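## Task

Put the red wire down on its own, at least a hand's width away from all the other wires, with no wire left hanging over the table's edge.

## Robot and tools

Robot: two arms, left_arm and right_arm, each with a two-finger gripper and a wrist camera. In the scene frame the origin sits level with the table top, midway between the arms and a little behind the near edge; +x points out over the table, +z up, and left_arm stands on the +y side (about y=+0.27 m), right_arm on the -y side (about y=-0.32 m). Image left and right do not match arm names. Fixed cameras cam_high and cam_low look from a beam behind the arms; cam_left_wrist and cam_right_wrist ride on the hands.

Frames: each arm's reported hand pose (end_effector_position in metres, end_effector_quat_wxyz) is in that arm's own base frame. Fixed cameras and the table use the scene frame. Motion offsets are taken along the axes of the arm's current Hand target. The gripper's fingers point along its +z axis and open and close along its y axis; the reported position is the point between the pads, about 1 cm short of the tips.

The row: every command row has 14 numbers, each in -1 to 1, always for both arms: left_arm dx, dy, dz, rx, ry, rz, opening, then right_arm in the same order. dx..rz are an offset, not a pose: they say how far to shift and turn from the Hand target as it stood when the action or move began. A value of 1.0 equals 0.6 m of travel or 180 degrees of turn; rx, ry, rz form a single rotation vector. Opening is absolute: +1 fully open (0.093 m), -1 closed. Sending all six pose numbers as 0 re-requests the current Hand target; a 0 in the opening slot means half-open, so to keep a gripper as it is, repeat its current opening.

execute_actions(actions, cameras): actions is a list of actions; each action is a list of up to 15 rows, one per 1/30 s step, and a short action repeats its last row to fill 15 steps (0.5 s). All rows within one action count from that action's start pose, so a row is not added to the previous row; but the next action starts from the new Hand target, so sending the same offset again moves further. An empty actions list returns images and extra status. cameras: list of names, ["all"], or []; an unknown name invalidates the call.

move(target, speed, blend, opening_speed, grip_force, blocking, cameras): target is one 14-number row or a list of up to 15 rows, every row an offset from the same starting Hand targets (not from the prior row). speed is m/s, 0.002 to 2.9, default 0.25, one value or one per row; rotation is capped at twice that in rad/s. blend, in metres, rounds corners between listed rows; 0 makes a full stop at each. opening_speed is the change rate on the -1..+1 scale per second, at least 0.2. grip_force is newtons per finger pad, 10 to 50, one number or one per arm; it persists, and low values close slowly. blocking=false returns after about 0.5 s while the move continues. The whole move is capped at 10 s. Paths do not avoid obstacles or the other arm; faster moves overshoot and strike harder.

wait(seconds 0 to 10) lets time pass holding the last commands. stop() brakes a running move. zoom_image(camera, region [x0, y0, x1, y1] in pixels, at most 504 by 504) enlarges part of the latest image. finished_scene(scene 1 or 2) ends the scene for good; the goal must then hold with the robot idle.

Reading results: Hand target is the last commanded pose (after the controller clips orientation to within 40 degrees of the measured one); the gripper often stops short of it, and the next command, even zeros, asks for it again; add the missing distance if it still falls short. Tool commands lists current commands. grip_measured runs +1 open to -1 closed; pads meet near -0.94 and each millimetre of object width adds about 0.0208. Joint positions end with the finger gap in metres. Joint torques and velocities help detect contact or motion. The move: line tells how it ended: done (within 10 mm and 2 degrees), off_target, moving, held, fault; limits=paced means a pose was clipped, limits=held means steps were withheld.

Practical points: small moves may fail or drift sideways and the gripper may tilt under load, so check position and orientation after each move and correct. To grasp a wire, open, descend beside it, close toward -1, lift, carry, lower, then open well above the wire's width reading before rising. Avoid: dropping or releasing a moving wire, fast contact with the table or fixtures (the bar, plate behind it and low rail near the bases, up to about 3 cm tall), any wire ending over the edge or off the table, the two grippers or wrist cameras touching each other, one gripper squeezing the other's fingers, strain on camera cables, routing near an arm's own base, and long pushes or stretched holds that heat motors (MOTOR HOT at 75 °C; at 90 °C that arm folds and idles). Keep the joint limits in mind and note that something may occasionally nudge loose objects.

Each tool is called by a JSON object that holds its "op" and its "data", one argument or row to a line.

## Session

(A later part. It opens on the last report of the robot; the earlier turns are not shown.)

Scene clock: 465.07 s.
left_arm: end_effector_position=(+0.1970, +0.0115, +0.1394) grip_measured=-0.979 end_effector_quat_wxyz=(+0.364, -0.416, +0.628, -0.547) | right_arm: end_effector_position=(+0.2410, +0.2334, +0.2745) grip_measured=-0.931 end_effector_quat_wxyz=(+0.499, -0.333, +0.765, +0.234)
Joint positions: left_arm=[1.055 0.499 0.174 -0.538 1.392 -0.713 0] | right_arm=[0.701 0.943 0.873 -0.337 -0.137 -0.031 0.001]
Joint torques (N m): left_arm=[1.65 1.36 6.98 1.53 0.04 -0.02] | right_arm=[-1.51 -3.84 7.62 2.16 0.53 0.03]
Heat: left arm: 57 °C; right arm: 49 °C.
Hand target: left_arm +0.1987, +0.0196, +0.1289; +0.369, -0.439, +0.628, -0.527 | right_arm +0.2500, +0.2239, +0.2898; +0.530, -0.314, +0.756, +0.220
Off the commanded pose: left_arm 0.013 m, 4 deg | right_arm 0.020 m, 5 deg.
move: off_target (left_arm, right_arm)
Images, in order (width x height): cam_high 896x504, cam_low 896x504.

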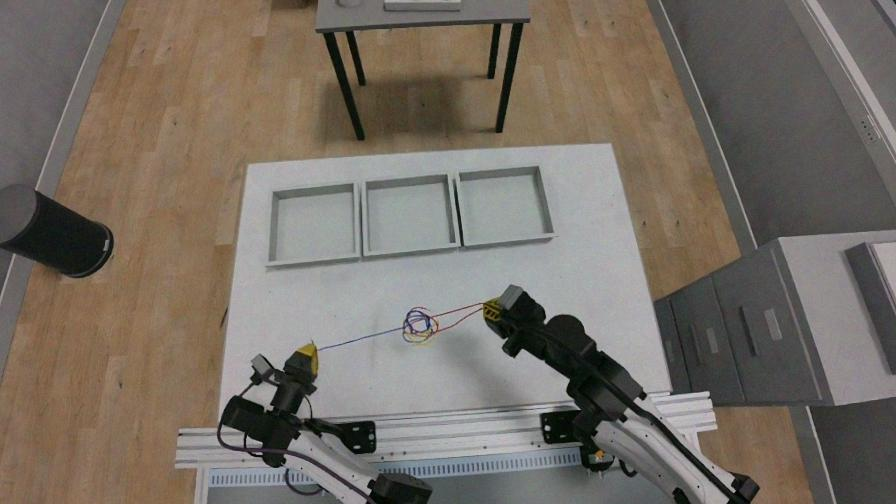

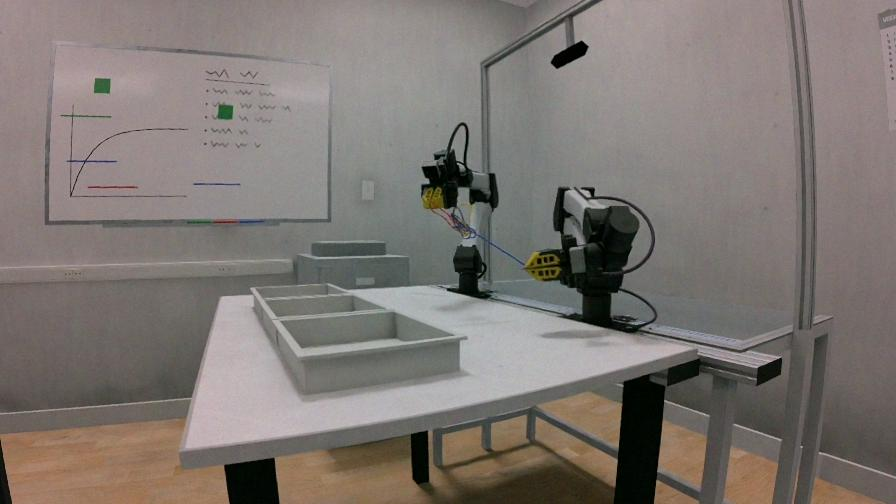

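{"op": "move", "data": {
  "target": [-0.188,0.0119,-0.0674,0,-0.1094,-0.0193,-1,0.0322,-0.0943,-0.0886,0,0,0,-0.936209],
  "speed": 0.06,
  "cameras": ["cam_low","cam_high"]
}}

{"op": "zoom_image", "data": {
  "camera": "cam_low",
  "region": [400, 170, 600, 310]
}}

{"op": "zoom_image", "data": {
  "camera": "cam_high",
  "region": [300, 240, 540, 380]
}}

Scene clock: 481.87 s.
left_arm: end_effector_position=(+0.1984, +0.1412, +0.1314) grip_measured=-0.979 end_effector_quat_wxyz=(-0.453, +0.540, -0.542, +0.457) | right_arm: end_effector_position=(+0.2513, +0.1444, +0.2810) grip_measured=-0.935 end_effector_quat_wxyz=(+0.519, -0.309, +0.766, +0.220)
Joint positions: left_arm=[1.346 0.956 0.207 0.076 1.294 -0.919 0] | right_arm=[0.236 0.794 0.841 -0.476 -0.507 -0.203 0]
Joint torques (N m): left_arm=[-0.21 -1.65 6.45 1.79 0.36 -0.05] | right_arm=[-0.62 -1.66 8.58 1.75 -0.29 -0.02]
Heat: left arm: 56 °C; right arm: 48 °C.
Hand target: left_arm +0.1987, +0.1396, +0.1289; -0.455, +0.541, -0.542, +0.455 | right_arm +0.2501, +0.1439, +0.2898; +0.530, -0.314, +0.756, +0.220
Off the commanded pose: left_arm 0.003 m, 0 deg | right_arm 0.009 m, 2 deg.
move: done
Images, in order (width x height): cam_high 896x504, cam_low 896x504.

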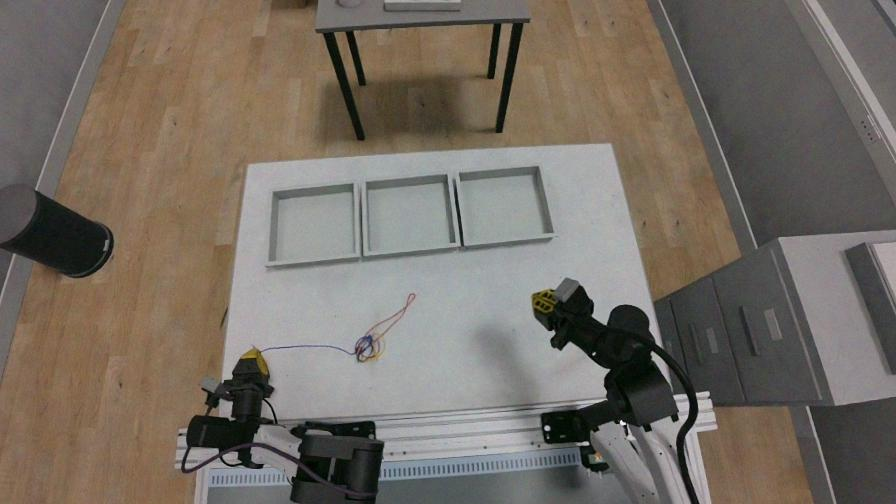

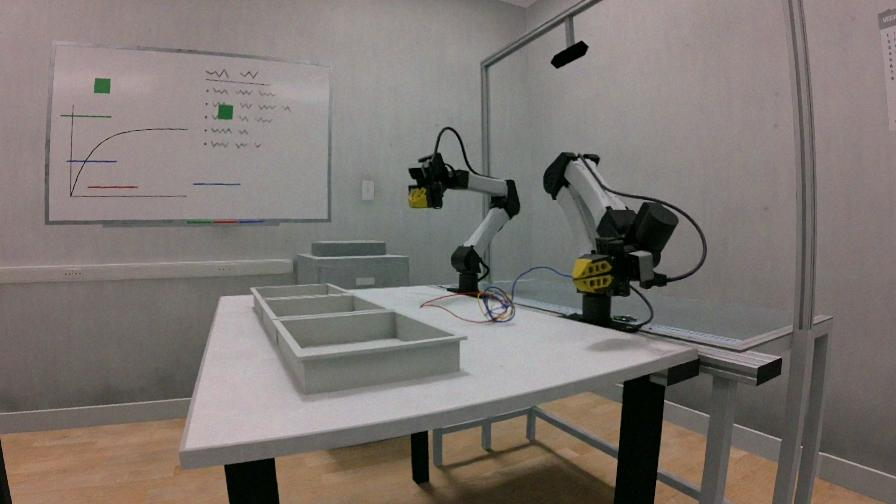

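Scaled by 2.520 from the camera's 896x504 image, which has a finer 1280x720 frame.

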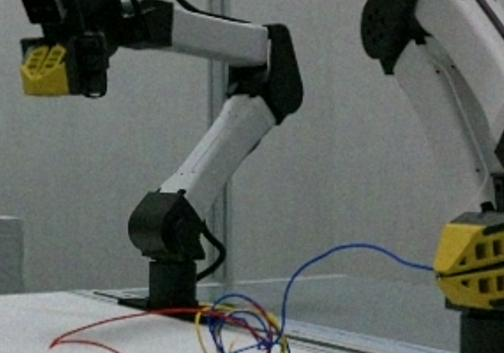

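Scaled by 2.100 from the camera's 896x504 image, which has a finer 1280x720 frame.

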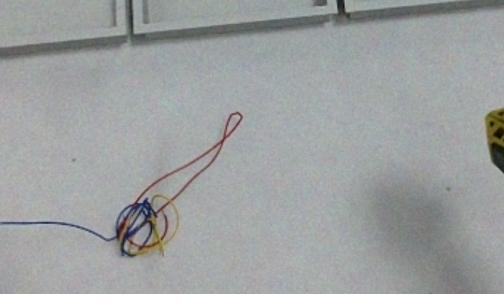

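{"op": "move", "data": {
  "target": [0,0.0657,0.0113,0,0,0,-1,0.0475,0.1945,0.2593,-0.0217,0.2221,-0.0182,-0.3],
  "speed": 0.15,
  "cameras": ["cam_right_wrist","cam_high"]
}}

Scene clock: 503.33 s.
left_arm: end_effector_position=(+0.1985, +0.1416, +0.0922) grip_measured=-0.979 end_effector_quat_wxyz=(-0.457, +0.538, -0.543, +0.455) | right_arm: end_effector_position=(+0.2598, +0.3186, +0.2012) grip_measured=-0.301 end_effector_quat_wxyz=(+0.223, -0.412, +0.876, +0.110)
Joint positions: left_arm=[1.346 1.209 0.09 0.457 1.293 -0.921 0] | right_arm=[0.884 1.665 1.573 -0.976 -0.006 0.006 0.031]
Joint torques (N m): left_arm=[-0.2 -1.14 5.34 1.86 0.36 -0.02] | right_arm=[0.69 -6.32 9.94 1.13 0.21 0.1]
Heat: left arm: 55 °C; right arm: 48 °C.
Hand target: left_arm +0.1986, +0.1396, +0.0889; -0.455, +0.541, -0.542, +0.455 | right_arm +0.2640, +0.3229, +0.2100; +0.235, -0.408, +0.875, +0.109
Off the commanded pose: left_arm 0.004 m, 0 deg | right_arm 0.011 m, 1 deg.
move: off_target (right_arm)
camera_calibration:
cam_right_wrist: T_world_to_cam=[[0.769274, -0.63842, -0.025234, 0.00909391], [-0.637692, -0.764753, -0.0922008, 0.471011], [0.0395651, 0.0870193, -0.995421, 0.248659], [0, 0, 0, 1]] pos_world=[0.283526, 0.344375, 0.291178]
Images, in order (width x height): cam_high 896x504, cam_right_wrist 896x504.

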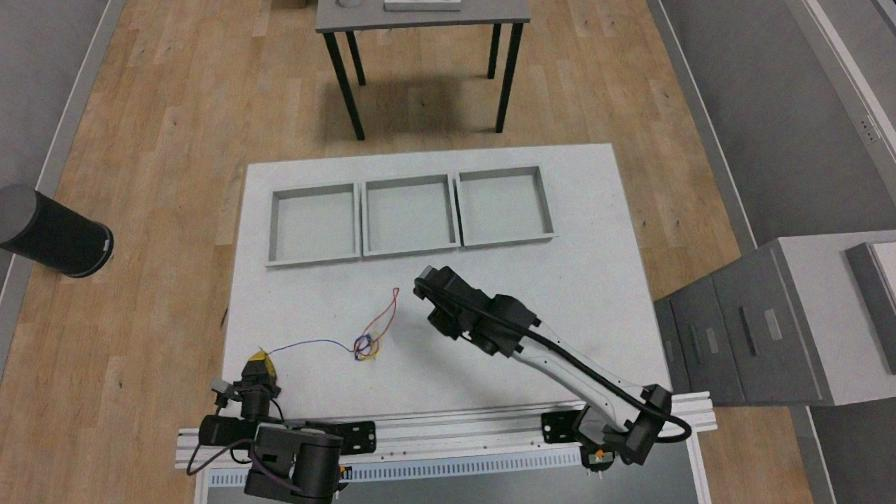

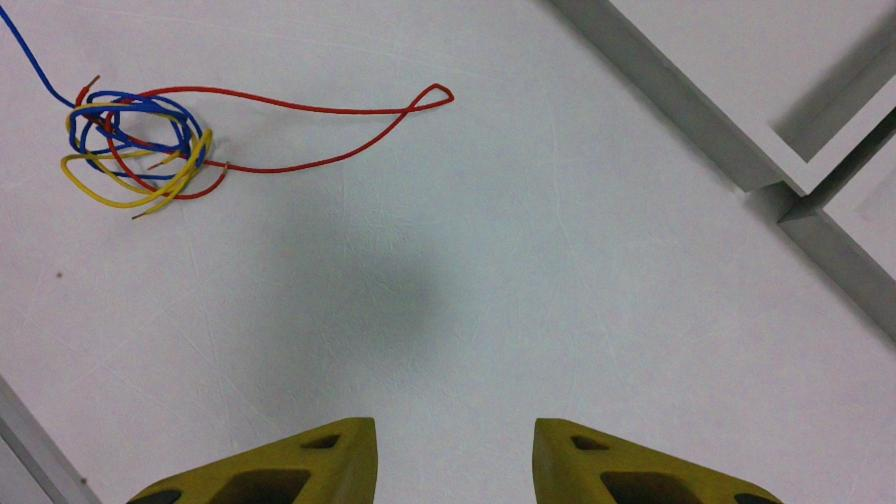

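{"op": "zoom_image", "data": {
  "camera": "cam_right_wrist",
  "region": [0, 0, 480, 260]
}}

{"op": "zoom_image", "data": {
  "camera": "cam_right_wrist",
  "region": [40, 60, 260, 240]
}}

Scaled by 1.050 from the camera's 896x504 image, which has a finer 1280x720 frame.

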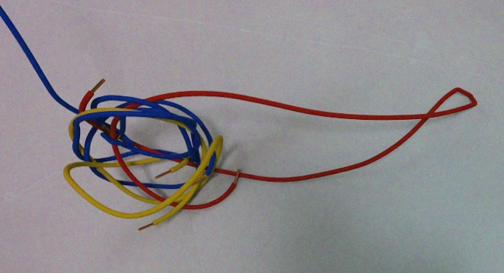

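Scaled by 2.291 from the camera's 896x504 image, which has a finer 1280x720 frame.

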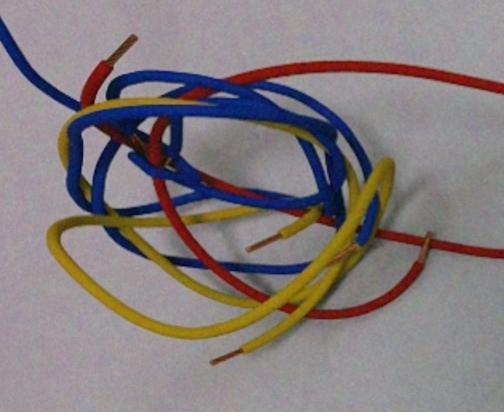

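{"op": "move", "data": {
  "target": [0,0,0,0,0,0,-1,-0.0533,0.1827,0.2427,-0.1306,0.1306,-0.4874,-0.5],
  "speed": 0.2,
  "cameras": ["cam_right_wrist","cam_high","cam_low"]
}}

Scene clock: 545.00 s.
left_arm: end_effector_position=(+0.1985, +0.1418, +0.0926) grip_measured=-0.979 end_effector_quat_wxyz=(-0.457, +0.537, -0.543, +0.455) | right_arm: end_effector_position=(+0.2427, +0.4687, +0.0986) grip_measured=-0.499 end_effector_quat_wxyz=(-0.089, +0.934, -0.346, +0.004)
Joint positions: left_arm=[1.346 1.209 0.09 0.46 1.293 -0.922 0] | right_arm=[1.088 2.65 2.814 -1.556 -0.014 -1.342 0.021]
Joint torques (N m): left_arm=[-0.24 -1.02 4.97 1.86 0.37 -0.08] | right_arm=[0.47 -11.33 8.53 0.55 0.18 -0.04]
Heat: left arm: 52 °C; right arm: 52 °C.
Hand target: left_arm +0.1986, +0.1396, +0.0889; -0.455, +0.541, -0.542, +0.455 | right_arm +0.2445, +0.4705, +0.1000; -0.001, +0.940, -0.342, +0.000
Off the commanded pose: left_arm 0.004 m, 1 deg | right_arm 0.003 m, 10 deg.
joint sent to its limit (right arm) — joint 4 (wrist pitch), lower limit. The joint targets are off in orientation, not in position.
move: off_target (right_arm)
camera_calibration:
cam_right_wrist: T_world_to_cam=[[0.655337, 0.739057, 0.155975, -0.520299], [0.665971, -0.662782, 0.342349, 0.158347], [0.356393, -0.120479, -0.926536, 0.147718], [0, 0, 0, 1]] pos_world=[0.182871, 0.507277, 0.16381]
Images, in order (width x height): cam_high 896x504, cam_low 896x504, cam_right_wrist 896x504.

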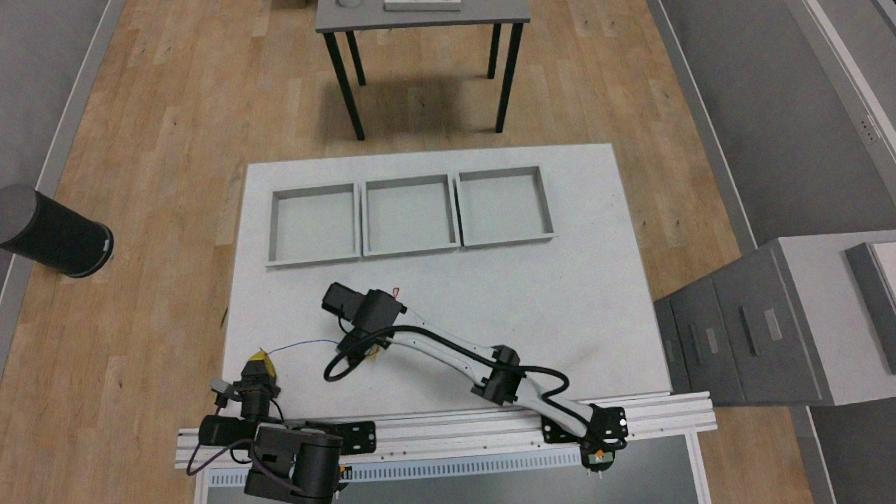

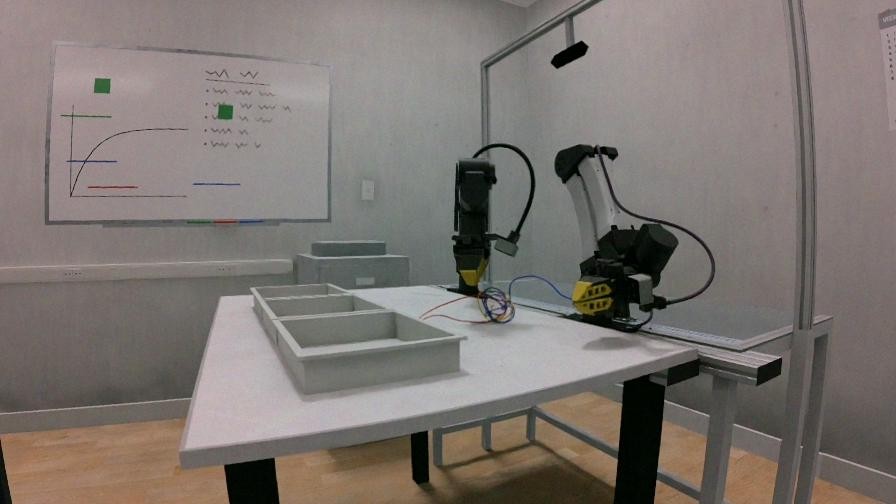

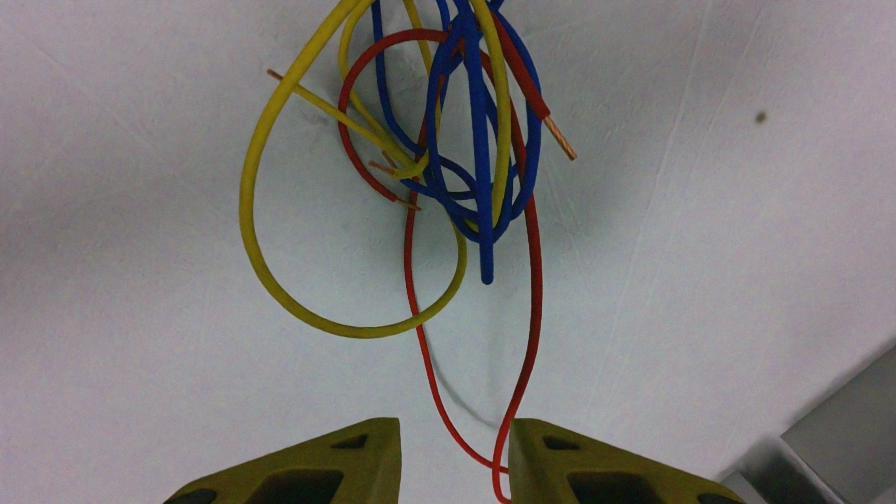

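{"op": "move", "data": {
  "target": [0,0,0,0,0,0,-1,0.0542,-0.0027,0.0833,0,0,0,-0.5],
  "speed": 0.1,
  "cameras": ["cam_right_wrist","cam_low"]
}}

Scene clock: 571.77 s.
left_arm: end_effector_position=(+0.1985, +0.1418, +0.0926) grip_measured=-0.979 end_effector_quat_wxyz=(-0.457, +0.537, -0.543, +0.455) | right_arm: end_effector_position=(+0.2626, +0.4533, +0.0495) grip_measured=-0.499 end_effector_quat_wxyz=(-0.041, +0.939, -0.340, +0.001)
Joint positions: left_arm=[1.346 1.209 0.09 0.46 1.293 -0.922 0] | right_arm=[1.042 2.747 2.814 -1.556 -0.013 -1.404 0.021]
Joint torques (N m): left_arm=[-0.2 -1.25 4.93 1.81 0.38 -0.08] | right_arm=[-0.92 -11.75 8.05 0.33 0.1 -0.1]
Heat: left arm: 51 °C; right arm: 50 °C.
Hand target: left_arm +0.1986, +0.1396, +0.0889; -0.455, +0.541, -0.542, +0.455 | right_arm +0.2706, +0.4508, +0.0499; +0.000, +0.940, -0.342, +0.000
Off the commanded pose: left_arm 0.004 m, 1 deg | right_arm 0.008 m, 5 deg.
joint sent to its limit (right arm) — joint 4 (wrist pitch), lower limit. The joint targets are off in orientation, not in position.
move: off_target (right_arm)
camera_calibration:
cam_right_wrist: T_world_to_cam=[[0.648621, 0.758395, 0.0642485, -0.516803], [0.689236, -0.621081, 0.373111, 0.125176], [0.322869, -0.197726, -0.925559, 0.137146], [0, 0, 0, 1]] pos_world=[0.204653, 0.496803, 0.113436]
Images, in order (width x height): cam_low 896x504, cam_right_wrist 896x504.

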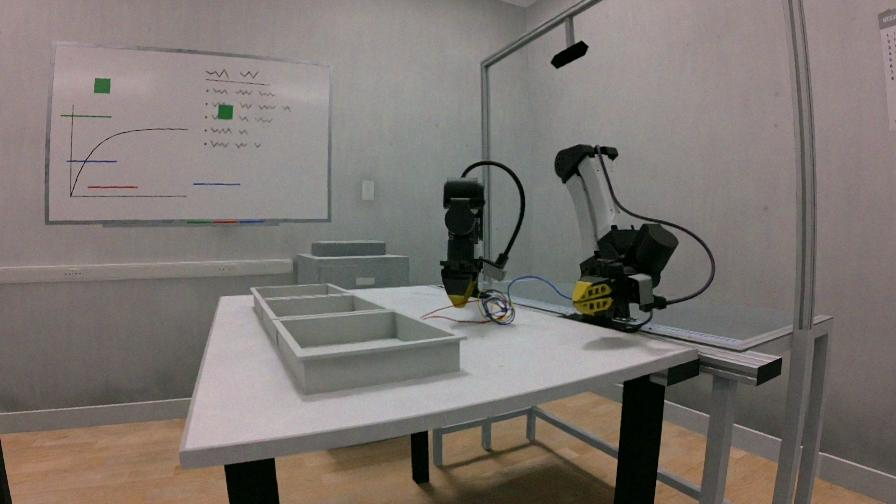

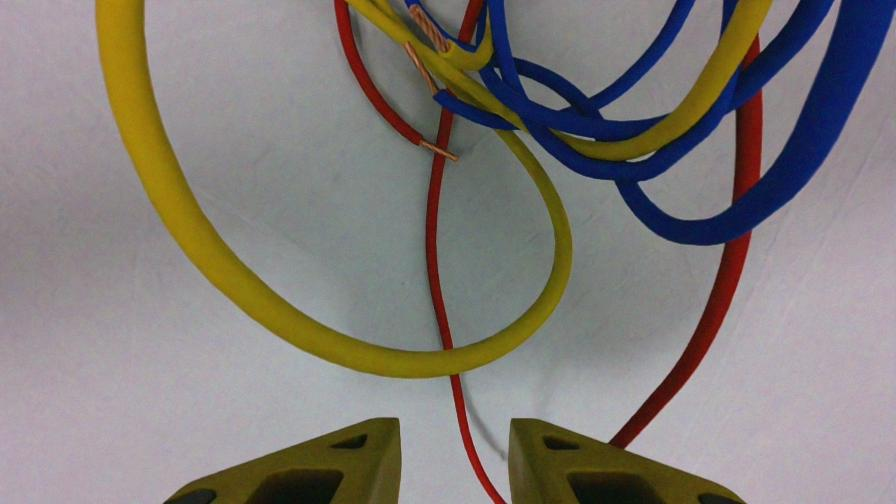

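{"op": "move", "data": {
  "target": [0,0,0,0,0,0,-1,0,0,0.0367,0,0,0,-0.5],
  "speed": 0.04,
  "cameras": ["cam_right_wrist"]
}}

Scene clock: 580.07 s.
left_arm: end_effector_position=(+0.1985, +0.1418, +0.0926) grip_measured=-0.979 end_effector_quat_wxyz=(-0.457, +0.537, -0.543, +0.455) | right_arm: end_effector_position=(+0.2622, +0.4527, +0.0277) grip_measured=-0.499 end_effector_quat_wxyz=(-0.024, +0.940, -0.340, -0.002)
Joint positions: left_arm=[1.346 1.209 0.09 0.46 1.293 -0.922 0] | right_arm=[1.042 2.8 2.833 -1.556 -0.013 -1.405 0.021]
Joint torques (N m): left_arm=[-0.34 -0.99 5.01 1.81 0.33 -0.08] | right_arm=[-1.14 -11.64 8.43 0.28 0.13 -0.04]
Heat: left arm: 50 °C; right arm: 51 °C.
Hand target: left_arm +0.1986, +0.1396, +0.0889; -0.455, +0.541, -0.542, +0.455 | right_arm +0.2706, +0.4508, +0.0278; +0.000, +0.940, -0.342, +0.000
Off the commanded pose: left_arm 0.004 m, 1 deg | right_arm 0.009 m, 3 deg.
joint sent to its limit (right arm) — joint 4 (wrist pitch), lower limit. The joint targets are off in orientation, not in position.
move: off_target (right_arm)
camera_calibration:
cam_right_wrist: T_world_to_cam=[[0.648855, 0.760287, 0.0308285, -0.514619], [0.696149, -0.609499, 0.379325, 0.125892], [0.307186, -0.224666, -0.92475, 0.133196], [0, 0, 0, 1]] pos_world=[0.205358, 0.497914, 0.0912837]
Images, in order (width x height): cam_right_wrist 896x504.

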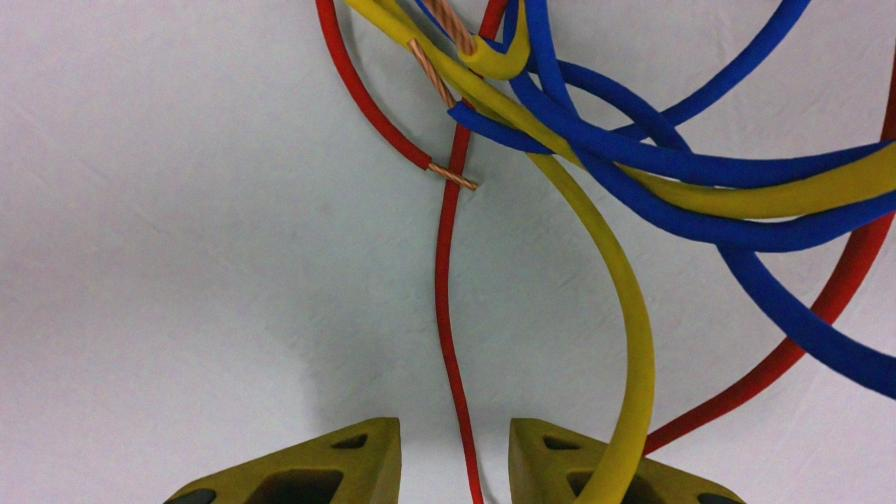

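{"op": "move", "data": {
  "target": [0,0,0,0,0,0,-1,0,0,0,0,0,0,-1],
  "cameras": ["cam_right_wrist"]
}}

Scene clock: 584.07 s.
left_arm: end_effector_position=(+0.1985, +0.1418, +0.0926) grip_measured=-0.979 end_effector_quat_wxyz=(-0.457, +0.537, -0.543, +0.455) | right_arm: end_effector_position=(+0.2622, +0.4527, +0.0277) grip_measured=-0.987 end_effector_quat_wxyz=(-0.024, +0.940, -0.340, -0.002)
Joint positions: left_arm=[1.346 1.209 0.09 0.46 1.293 -0.922 0] | right_arm=[1.042 2.8 2.833 -1.556 -0.013 -1.405 0]
Joint torques (N m): left_arm=[-0.21 -1.03 4.96 1.84 0.32 -0.08] | right_arm=[-0.92 -11.7 8.69 0.31 0.13 -0.04]
Heat: left arm: 50 °C; right arm: 51 °C.
Hand target: left_arm +0.1986, +0.1396, +0.0889; -0.455, +0.541, -0.542, +0.455 | right_arm +0.2706, +0.4508, +0.0278; +0.000, +0.940, -0.342, +0.000
Off the commanded pose: left_arm 0.004 m, 1 deg | right_arm 0.009 m, 3 deg.
joint sent to its limit (right arm) — joint 4 (wrist pitch), lower limit. The joint targets are off in orientation, not in position.
move: off_target (right_arm)
camera_calibration:
cam_right_wrist: T_world_to_cam=[[0.648593, 0.760507, 0.0309068, -0.514681], [0.696311, -0.609263, 0.379407, 0.125734], [0.307372, -0.22456, -0.924714, 0.133101], [0, 0, 0, 1]] pos_world=[0.205357, 0.497913, 0.0912836]
Images, in order (width x height): cam_right_wrist 896x504.

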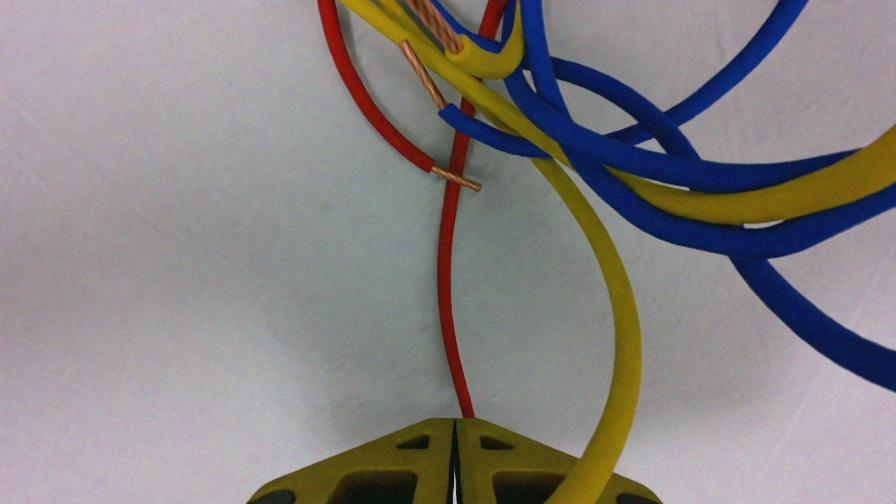

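{"op": "move", "data": {
  "target": [0,0,0,0,0,0,-1,0.22,0,-0.02,0,0,0,-1],
  "speed": 0.06,
  "cameras": ["cam_right_wrist","cam_high"]
}}

{"op": "zoom_image", "data": {
  "camera": "cam_high",
  "region": [240, 240, 480, 400]
}}

Scene clock: 594.87 s.
left_arm: end_effector_position=(+0.1985, +0.1418, +0.0926) grip_measured=-0.979 end_effector_quat_wxyz=(-0.457, +0.537, -0.543, +0.455) | right_arm: end_effector_position=(+0.3659, +0.3689, +0.0226) grip_measured=-0.987 end_effector_quat_wxyz=(-0.015, +0.939, -0.342, +0.001)
Joint positions: left_arm=[1.346 1.209 0.09 0.46 1.293 -0.922 0] | right_arm=[0.786 2.8 2.813 -1.556 -0.011 -1.656 0]
Joint torques (N m): left_arm=[-0.34 -1.05 4.93 1.86 0.34 -0.05] | right_arm=[-0.51 -15.69 6.39 0.23 0.12 0.04]
Heat: left arm: 50 °C; right arm: 51 °C.
Hand target: left_arm +0.1986, +0.1396, +0.0889; -0.455, +0.541, -0.542, +0.455 | right_arm +0.3717, +0.3661, +0.0399; +0.000, +0.940, -0.342, +0.000
Off the commanded pose: left_arm 0.004 m, 1 deg | right_arm 0.018 m, 2 deg.
joint sent to its limit (right arm) — joint 4 (wrist pitch), lower limit. The joint targets are off in orientation, not in position.
move: off_target (right_arm)
camera_calibration:
cam_right_wrist: T_world_to_cam=[[0.652299, 0.757825, 0.0144217, -0.518016], [0.693894, -0.60471, 0.390945, 0.00343349], [0.304989, -0.245006, -0.920301, 0.0860623], [0, 0, 0, 1]] pos_world=[0.309271, 0.415727, 0.0853316]
Images, in order (width x height): cam_high 896x504, cam_right_wrist 896x504.

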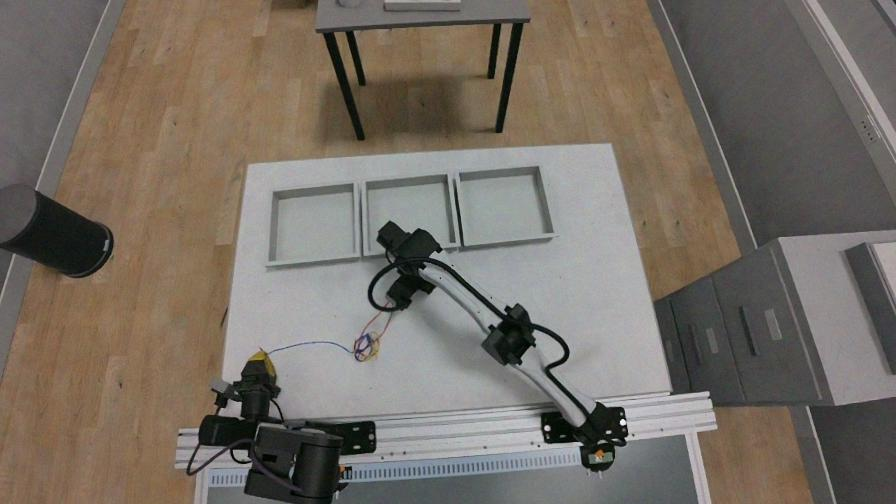

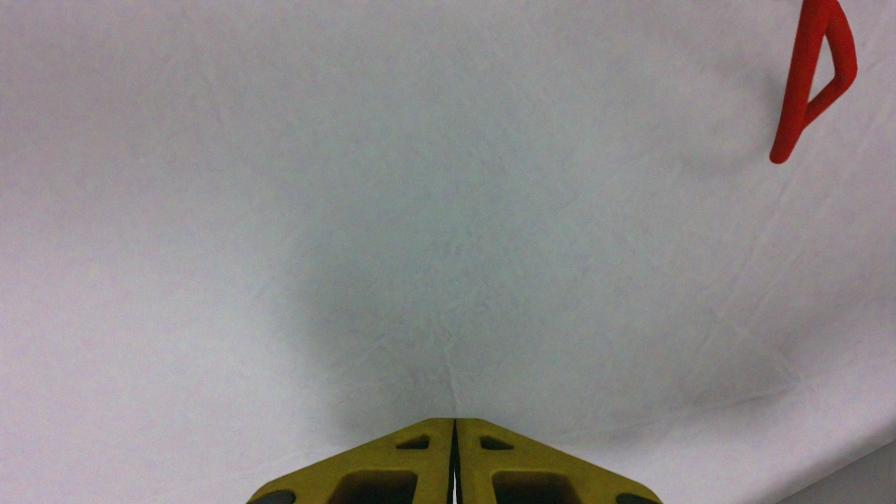

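Scaled by 2.100 from the camera's 896x504 image, which has a finer 1280x720 frame.

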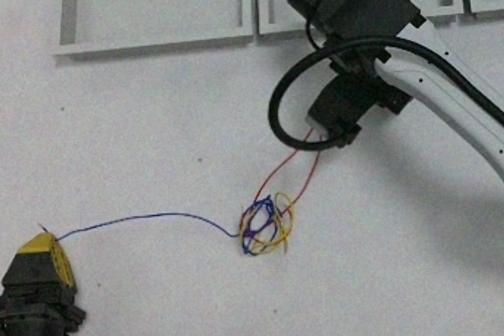

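{"op": "move", "data": {
  "target": [
    [0,0,0,0,0,0,-1,0,0,-0.12,0,0,0,-0.6],
    [0,0,0,0,0,0,-1,-0.1493,0.008,-0.1333,0,0,0,-0.6]
  ],
  "speed": 0.15,
  "blend": [0.02,0],
  "cameras": ["cam_right_wrist"]
}}

Scene clock: 609.67 s.
left_arm: end_effector_position=(+0.1985, +0.1418, +0.0926) grip_measured=-0.979 end_effector_quat_wxyz=(-0.457, +0.537, -0.543, +0.455) | right_arm: end_effector_position=(+0.2966, +0.4247, +0.0843) grip_measured=-0.601 end_effector_quat_wxyz=(-0.058, +0.940, -0.335, +0.013)
Joint positions: left_arm=[1.346 1.209 0.09 0.46 1.293 -0.922 0] | right_arm=[0.959 2.643 2.748 -1.557 -0.006 -1.499 0.016]
Joint torques (N m): left_arm=[-0.25 -1.06 5.05 1.89 0.31 -0.07] | right_arm=[-0.46 -18.51 5.34 0.4 0.11 0.18]
Heat: left arm: 50 °C; right arm: 56 °C.
Hand target: left_arm +0.1986, +0.1396, +0.0889; -0.455, +0.541, -0.542, +0.455 | right_arm +0.2999, +0.4199, +0.1199; -0.001, +0.940, -0.342, +0.000
Off the commanded pose: left_arm 0.004 m, 1 deg | right_arm 0.036 m, 7 deg.
joint sent to its limit (right arm) — joint 4 (wrist pitch), lower limit. The joint targets are off in orientation, not in position.
move: off_target (right_arm)
camera_calibration:
cam_right_wrist: T_world_to_cam=[[0.637566, 0.763275, 0.104496, -0.521583], [0.682863, -0.622699, 0.382025, 0.0728872], [0.35666, -0.17221, -0.918225, 0.131109], [0, 0, 0, 1]] pos_world=[0.23601, 0.466077, 0.147046]
Images, in order (width x height): cam_right_wrist 896x504.

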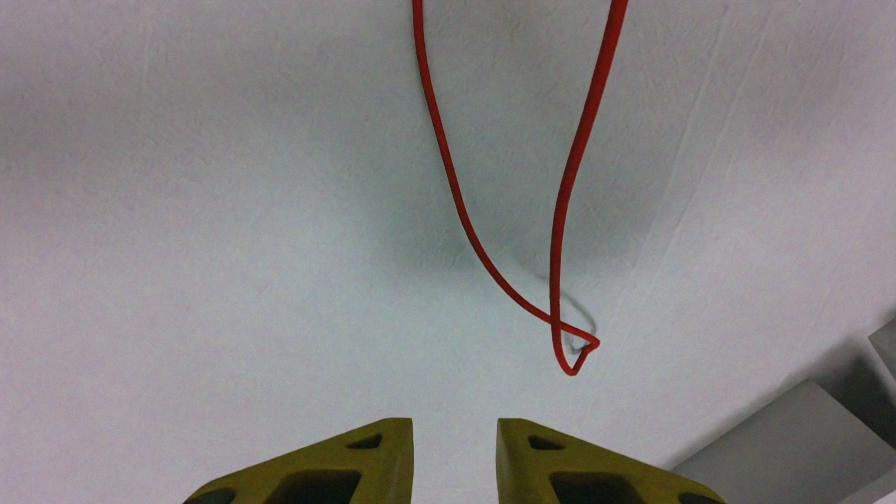

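{"op": "move", "data": {
  "target": [0,0,0,0,0,0,-1,-0.0647,-0.0178,0.1167,0,0,0,-0.6],
  "speed": 0.1,
  "cameras": ["cam_right_wrist"]
}}

Scene clock: 630.97 s.
left_arm: end_effector_position=(+0.1985, +0.1418, +0.0926) grip_measured=-0.979 end_effector_quat_wxyz=(-0.457, +0.537, -0.543, +0.455) | right_arm: end_effector_position=(+0.2742, +0.4493, +0.0468) grip_measured=-0.601 end_effector_quat_wxyz=(-0.043, +0.940, -0.339, +0.006)
Joint positions: left_arm=[1.346 1.209 0.09 0.46 1.293 -0.922 0] | right_arm=[1.021 2.765 2.838 -1.557 -0.006 -1.427 0.016]
Joint torques (N m): left_arm=[-0.31 -0.88 5.11 1.84 0.36 -0.07] | right_arm=[0.1 -11.82 8.75 0.4 0.08 0.06]
Heat: left arm: 49 °C; right arm: 67 °C.
Hand target: left_arm +0.1986, +0.1396, +0.0889; -0.455, +0.541, -0.542, +0.455 | right_arm +0.2771, +0.4530, +0.0499; +0.000, +0.940, -0.342, +0.000
Off the commanded pose: left_arm 0.004 m, 1 deg | right_arm 0.006 m, 5 deg.
elbow stopped short (right arm): the move would have taken joint 3 (elbow) straighter than the controller allows.
move: off_target (right_arm)
camera_calibration:
cam_right_wrist: T_world_to_cam=[[0.646699, 0.759452, 0.0708062, -0.521307], [0.686413, -0.619945, 0.380138, 0.115702], [0.332592, -0.197232, -0.922216, 0.127076], [0, 0, 0, 1]] pos_world=[0.215445, 0.4927, 0.110121]
Images, in order (width x height): cam_right_wrist 896x504.

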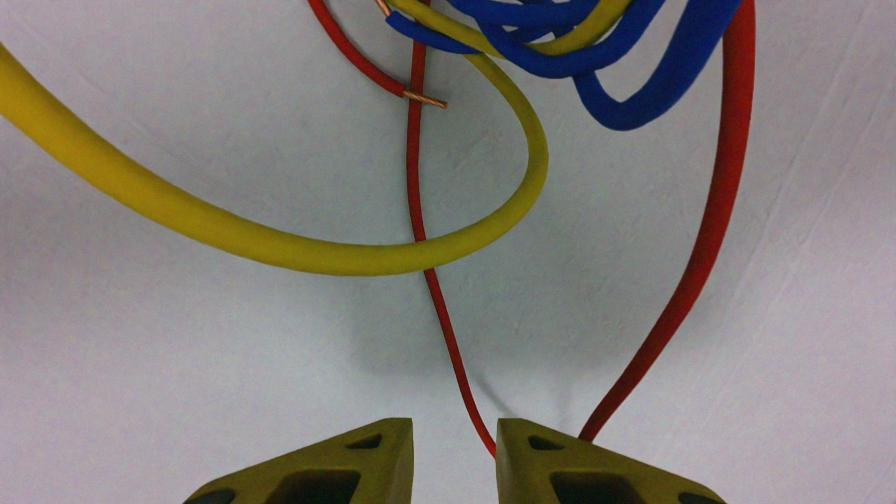

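{"op": "move", "data": {
  "target": [
    [0,0,0,0,0,0,-1,0,0,-0.1333,0,0,0,-0.6],
    [0.3,-0.4162,-0.0395,0,0,0,-1,0.2305,0.4225,-0.3333,0.1306,-0.1306,0.4874,-0.6]
  ],
  "speed": [0.15,0.12],
  "blend": [0.03,0],
  "cameras": ["all"]
}}

Scene clock: 653.60 s.
left_arm: end_effector_position=(+0.2191, -0.0438, +0.3238) grip_measured=-0.979 end_effector_quat_wxyz=(-0.450, +0.536, -0.558, +0.445) | right_arm: end_effector_position=(+0.2229, +0.1723, +0.2478) grip_measured=-0.601 end_effector_quat_wxyz=(+0.233, -0.415, +0.874, +0.103)
Joint positions: left_arm=[-0.654 0.483 0.828 -0.593 -0.625 -1.692 0] | right_arm=[0.575 1.235 1.388 -1.227 -0.138 -0.275 0.016]
Joint torques (N m): left_arm=[-0.32 2.93 11.48 2.18 -0.26 -0.05] | right_arm=[-0.69 -4.3 5.68 1.09 -0.22 -0.03]
Heat: left arm: 51 °C; right arm: 64 °C.
Hand target: left_arm +0.2183, -0.0406, +0.3389; -0.455, +0.541, -0.542, +0.455 | right_arm +0.2201, +0.1698, +0.2497; +0.235, -0.408, +0.875, +0.110
Off the commanded pose: left_arm 0.015 m, 2 deg | right_arm 0.004 m, 1 deg.
elbow stopped short (right arm): the move would have taken joint 3 (elbow) straighter than the controller allows.
move: off_target (left_arm)
camera_calibration:
cam_left_wrist: T_world_to_cam=[[0.183951, -0.0404629, 0.982102, -0.361192], [-0.438054, -0.897818, 0.0450588, 0.0804302], [0.879926, -0.438503, -0.18288, -0.0629174], [0, 0, 0, 1]] pos_world=[0.157037, 0.0300074, 0.339597]
cam_right_wrist: T_world_to_cam=[[0.770207, -0.637779, -0.00439536, -0.0601534], [-0.634692, -0.765763, -0.103795, 0.342209], [0.0628324, 0.0827331, -0.994589, 0.30462], [0, 0, 0, 1]] pos_world=[0.244388, 0.198484, 0.338227]

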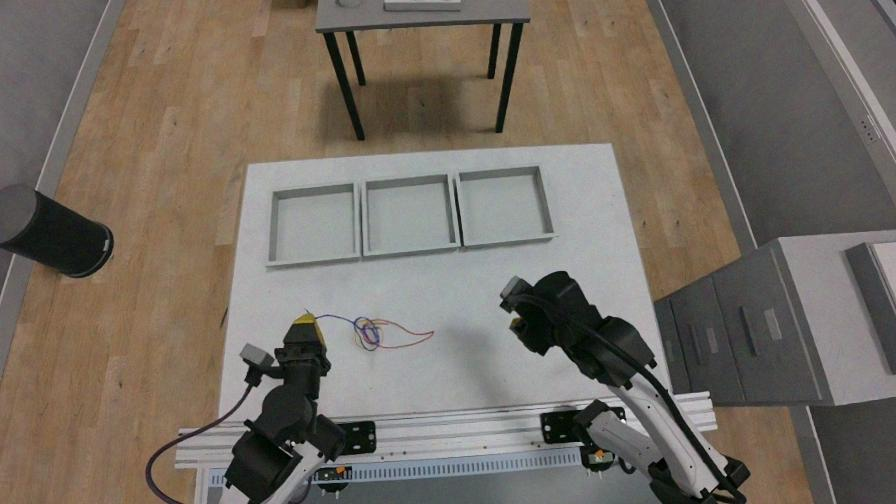

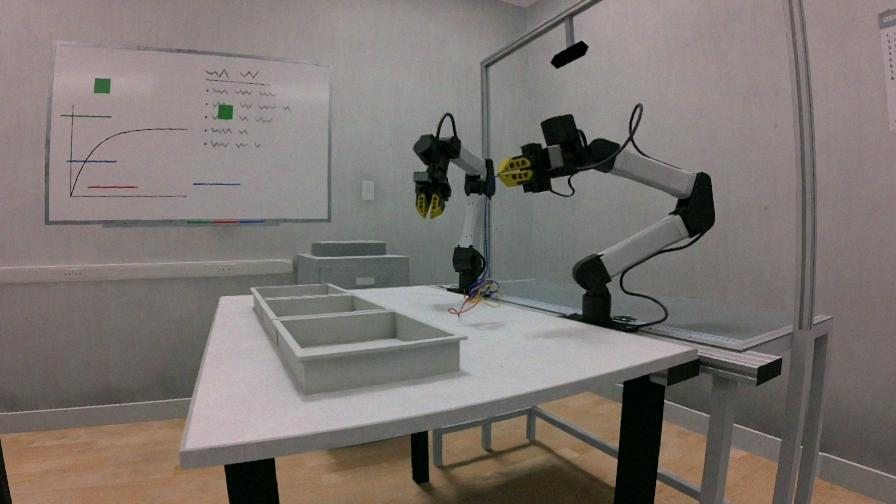

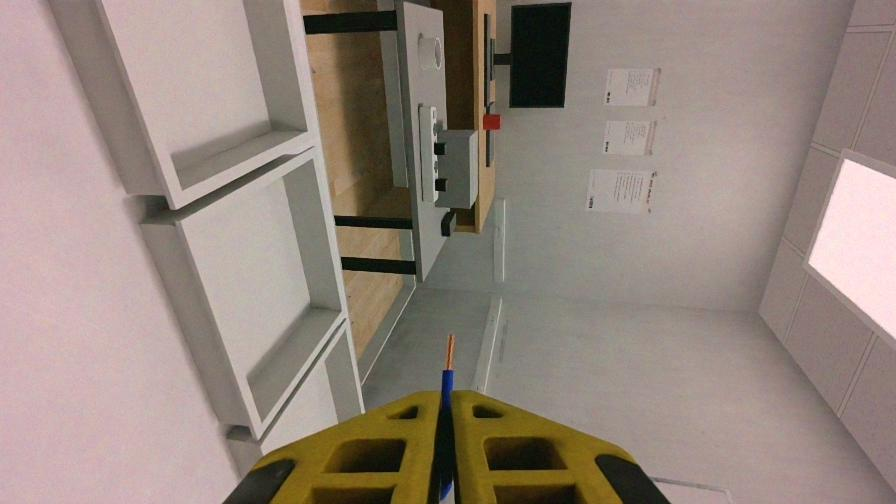

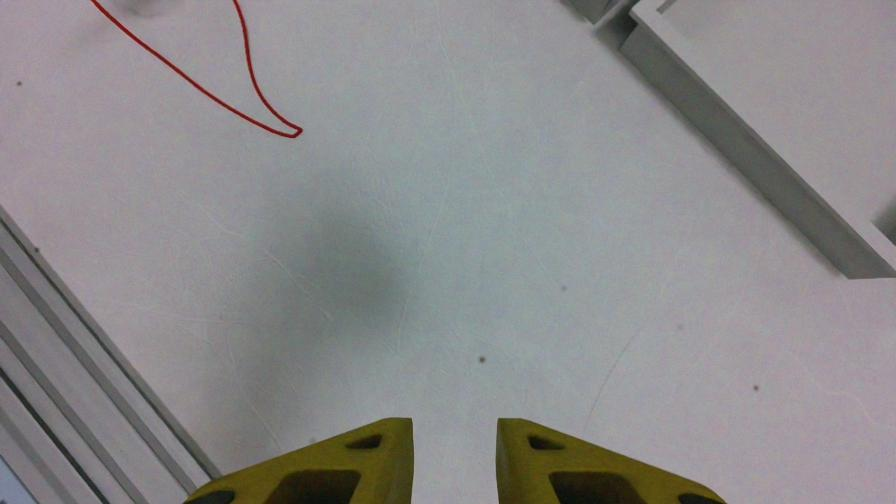

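{"op": "move", "data": {
  "target": [0.3333,-0.0058,0.0328,0,0.2188,0.0386,-1,0.0958,-0.0495,-0.0553,0,0,0,-0.6],
  "speed": 0.12,
  "cameras": ["cam_high","cam_low","cam_right_wrist"]
}}

Scene clock: 664.10 s.
left_arm: end_effector_position=(+0.2379, -0.2362, +0.3132) grip_measured=-0.979 end_effector_quat_wxyz=(+0.266, -0.337, +0.709, -0.560) | right_arm: end_effector_position=(+0.2028, +0.1002, +0.2490) grip_measured=-0.601 end_effector_quat_wxyz=(+0.232, -0.408, +0.877, +0.104)
Joint positions: left_arm=[-0.874 0.891 0.854 -0.202 -0.185 -1.615 0] | right_arm=[0.247 1.089 1.324 -1.371 -0.286 -0.561 0.016]
Joint torques (N m): left_arm=[-0.23 -0.94 13.5 2.52 0.08 0.19] | right_arm=[-0.76 -2.73 5.75 1.02 -0.35 -0.1]
Heat: left arm: 55 °C; right arm: 59 °C.
Hand target: left_arm +0.2382, -0.2405, +0.3387; +0.272, -0.323, +0.694, -0.582 | right_arm +0.2002, +0.0999, +0.2496; +0.235, -0.408, +0.875, +0.110
Off the commanded pose: left_arm 0.026 m, 4 deg | right_arm 0.003 m, 1 deg.
move: off_target (left_arm)
camera_calibration:
cam_right_wrist: T_world_to_cam=[[0.761985, -0.647505, -0.0108135, -0.0864371], [-0.644877, -0.757153, -0.104173, 0.275736], [0.059265, 0.0863515, -0.9945, 0.313355], [0, 0, 0, 1]] pos_world=[0.225109, 0.125748, 0.339421]
Images, in order (width x height): cam_high 896x504, cam_low 896x504, cam_right_wrist 896x504.

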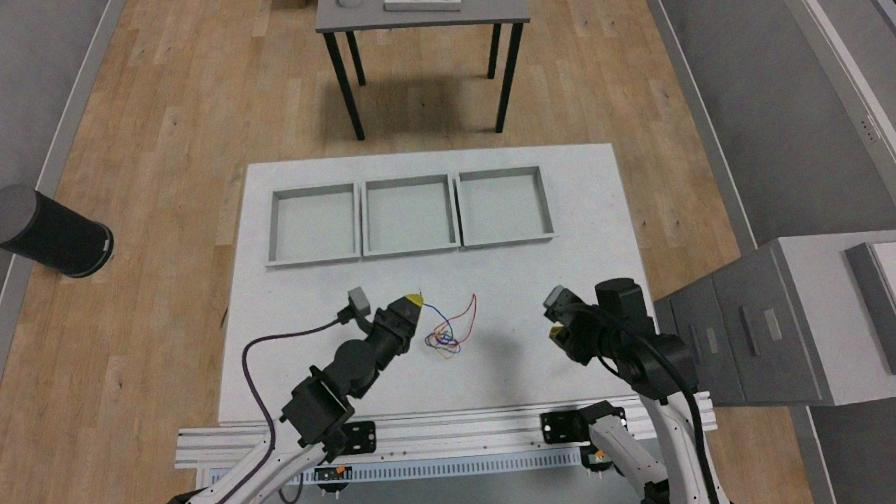

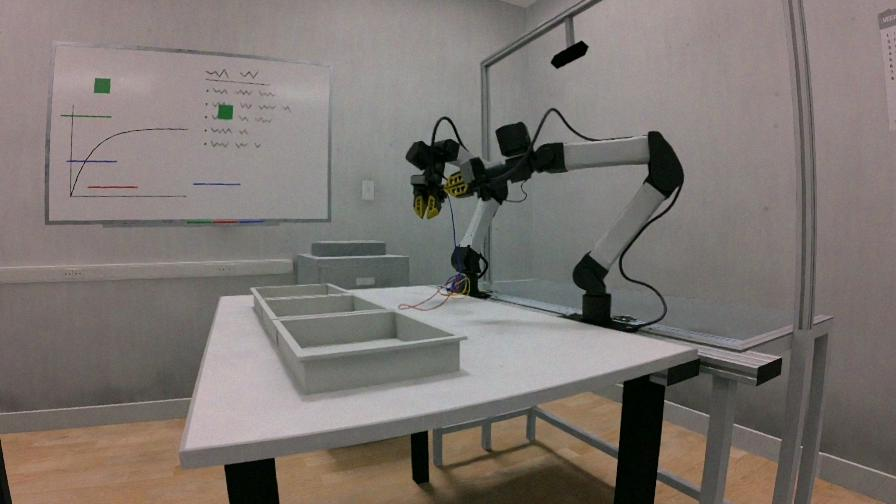

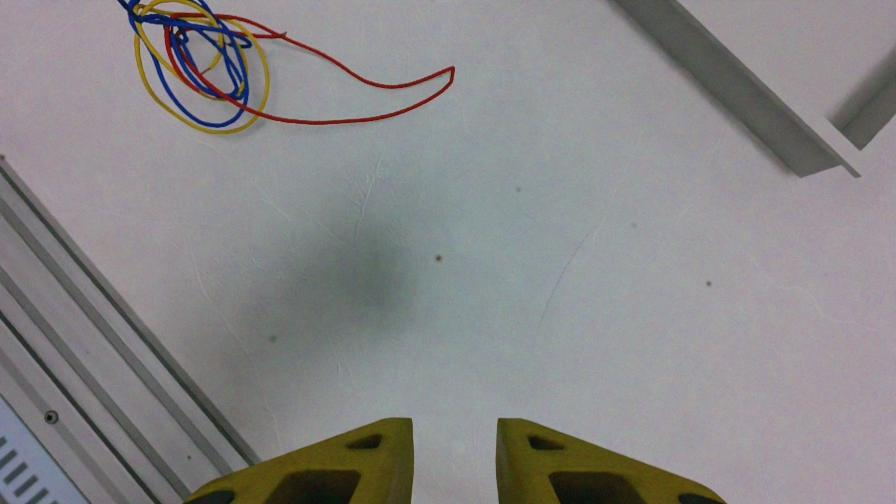

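{"op": "zoom_image", "data": {
  "camera": "cam_right_wrist",
  "region": [110, 0, 470, 150]
}}

{"op": "zoom_image", "data": {
  "camera": "cam_right_wrist",
  "region": [110, 0, 310, 140]
}}

Scaled by 1.400 from the camera's 896x504 image, which has a finer 1280x720 frame.

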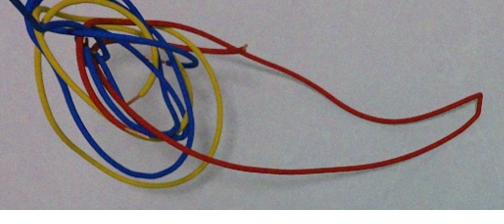

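Scaled by 2.520 from the camera's 896x504 image, which has a finer 1280x720 frame.

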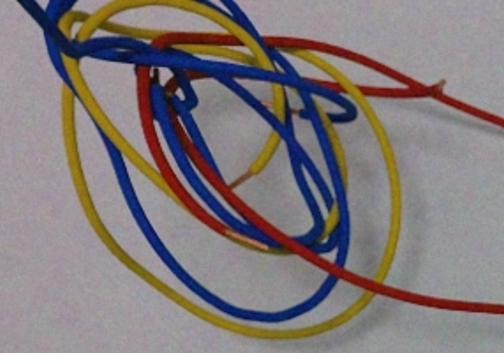

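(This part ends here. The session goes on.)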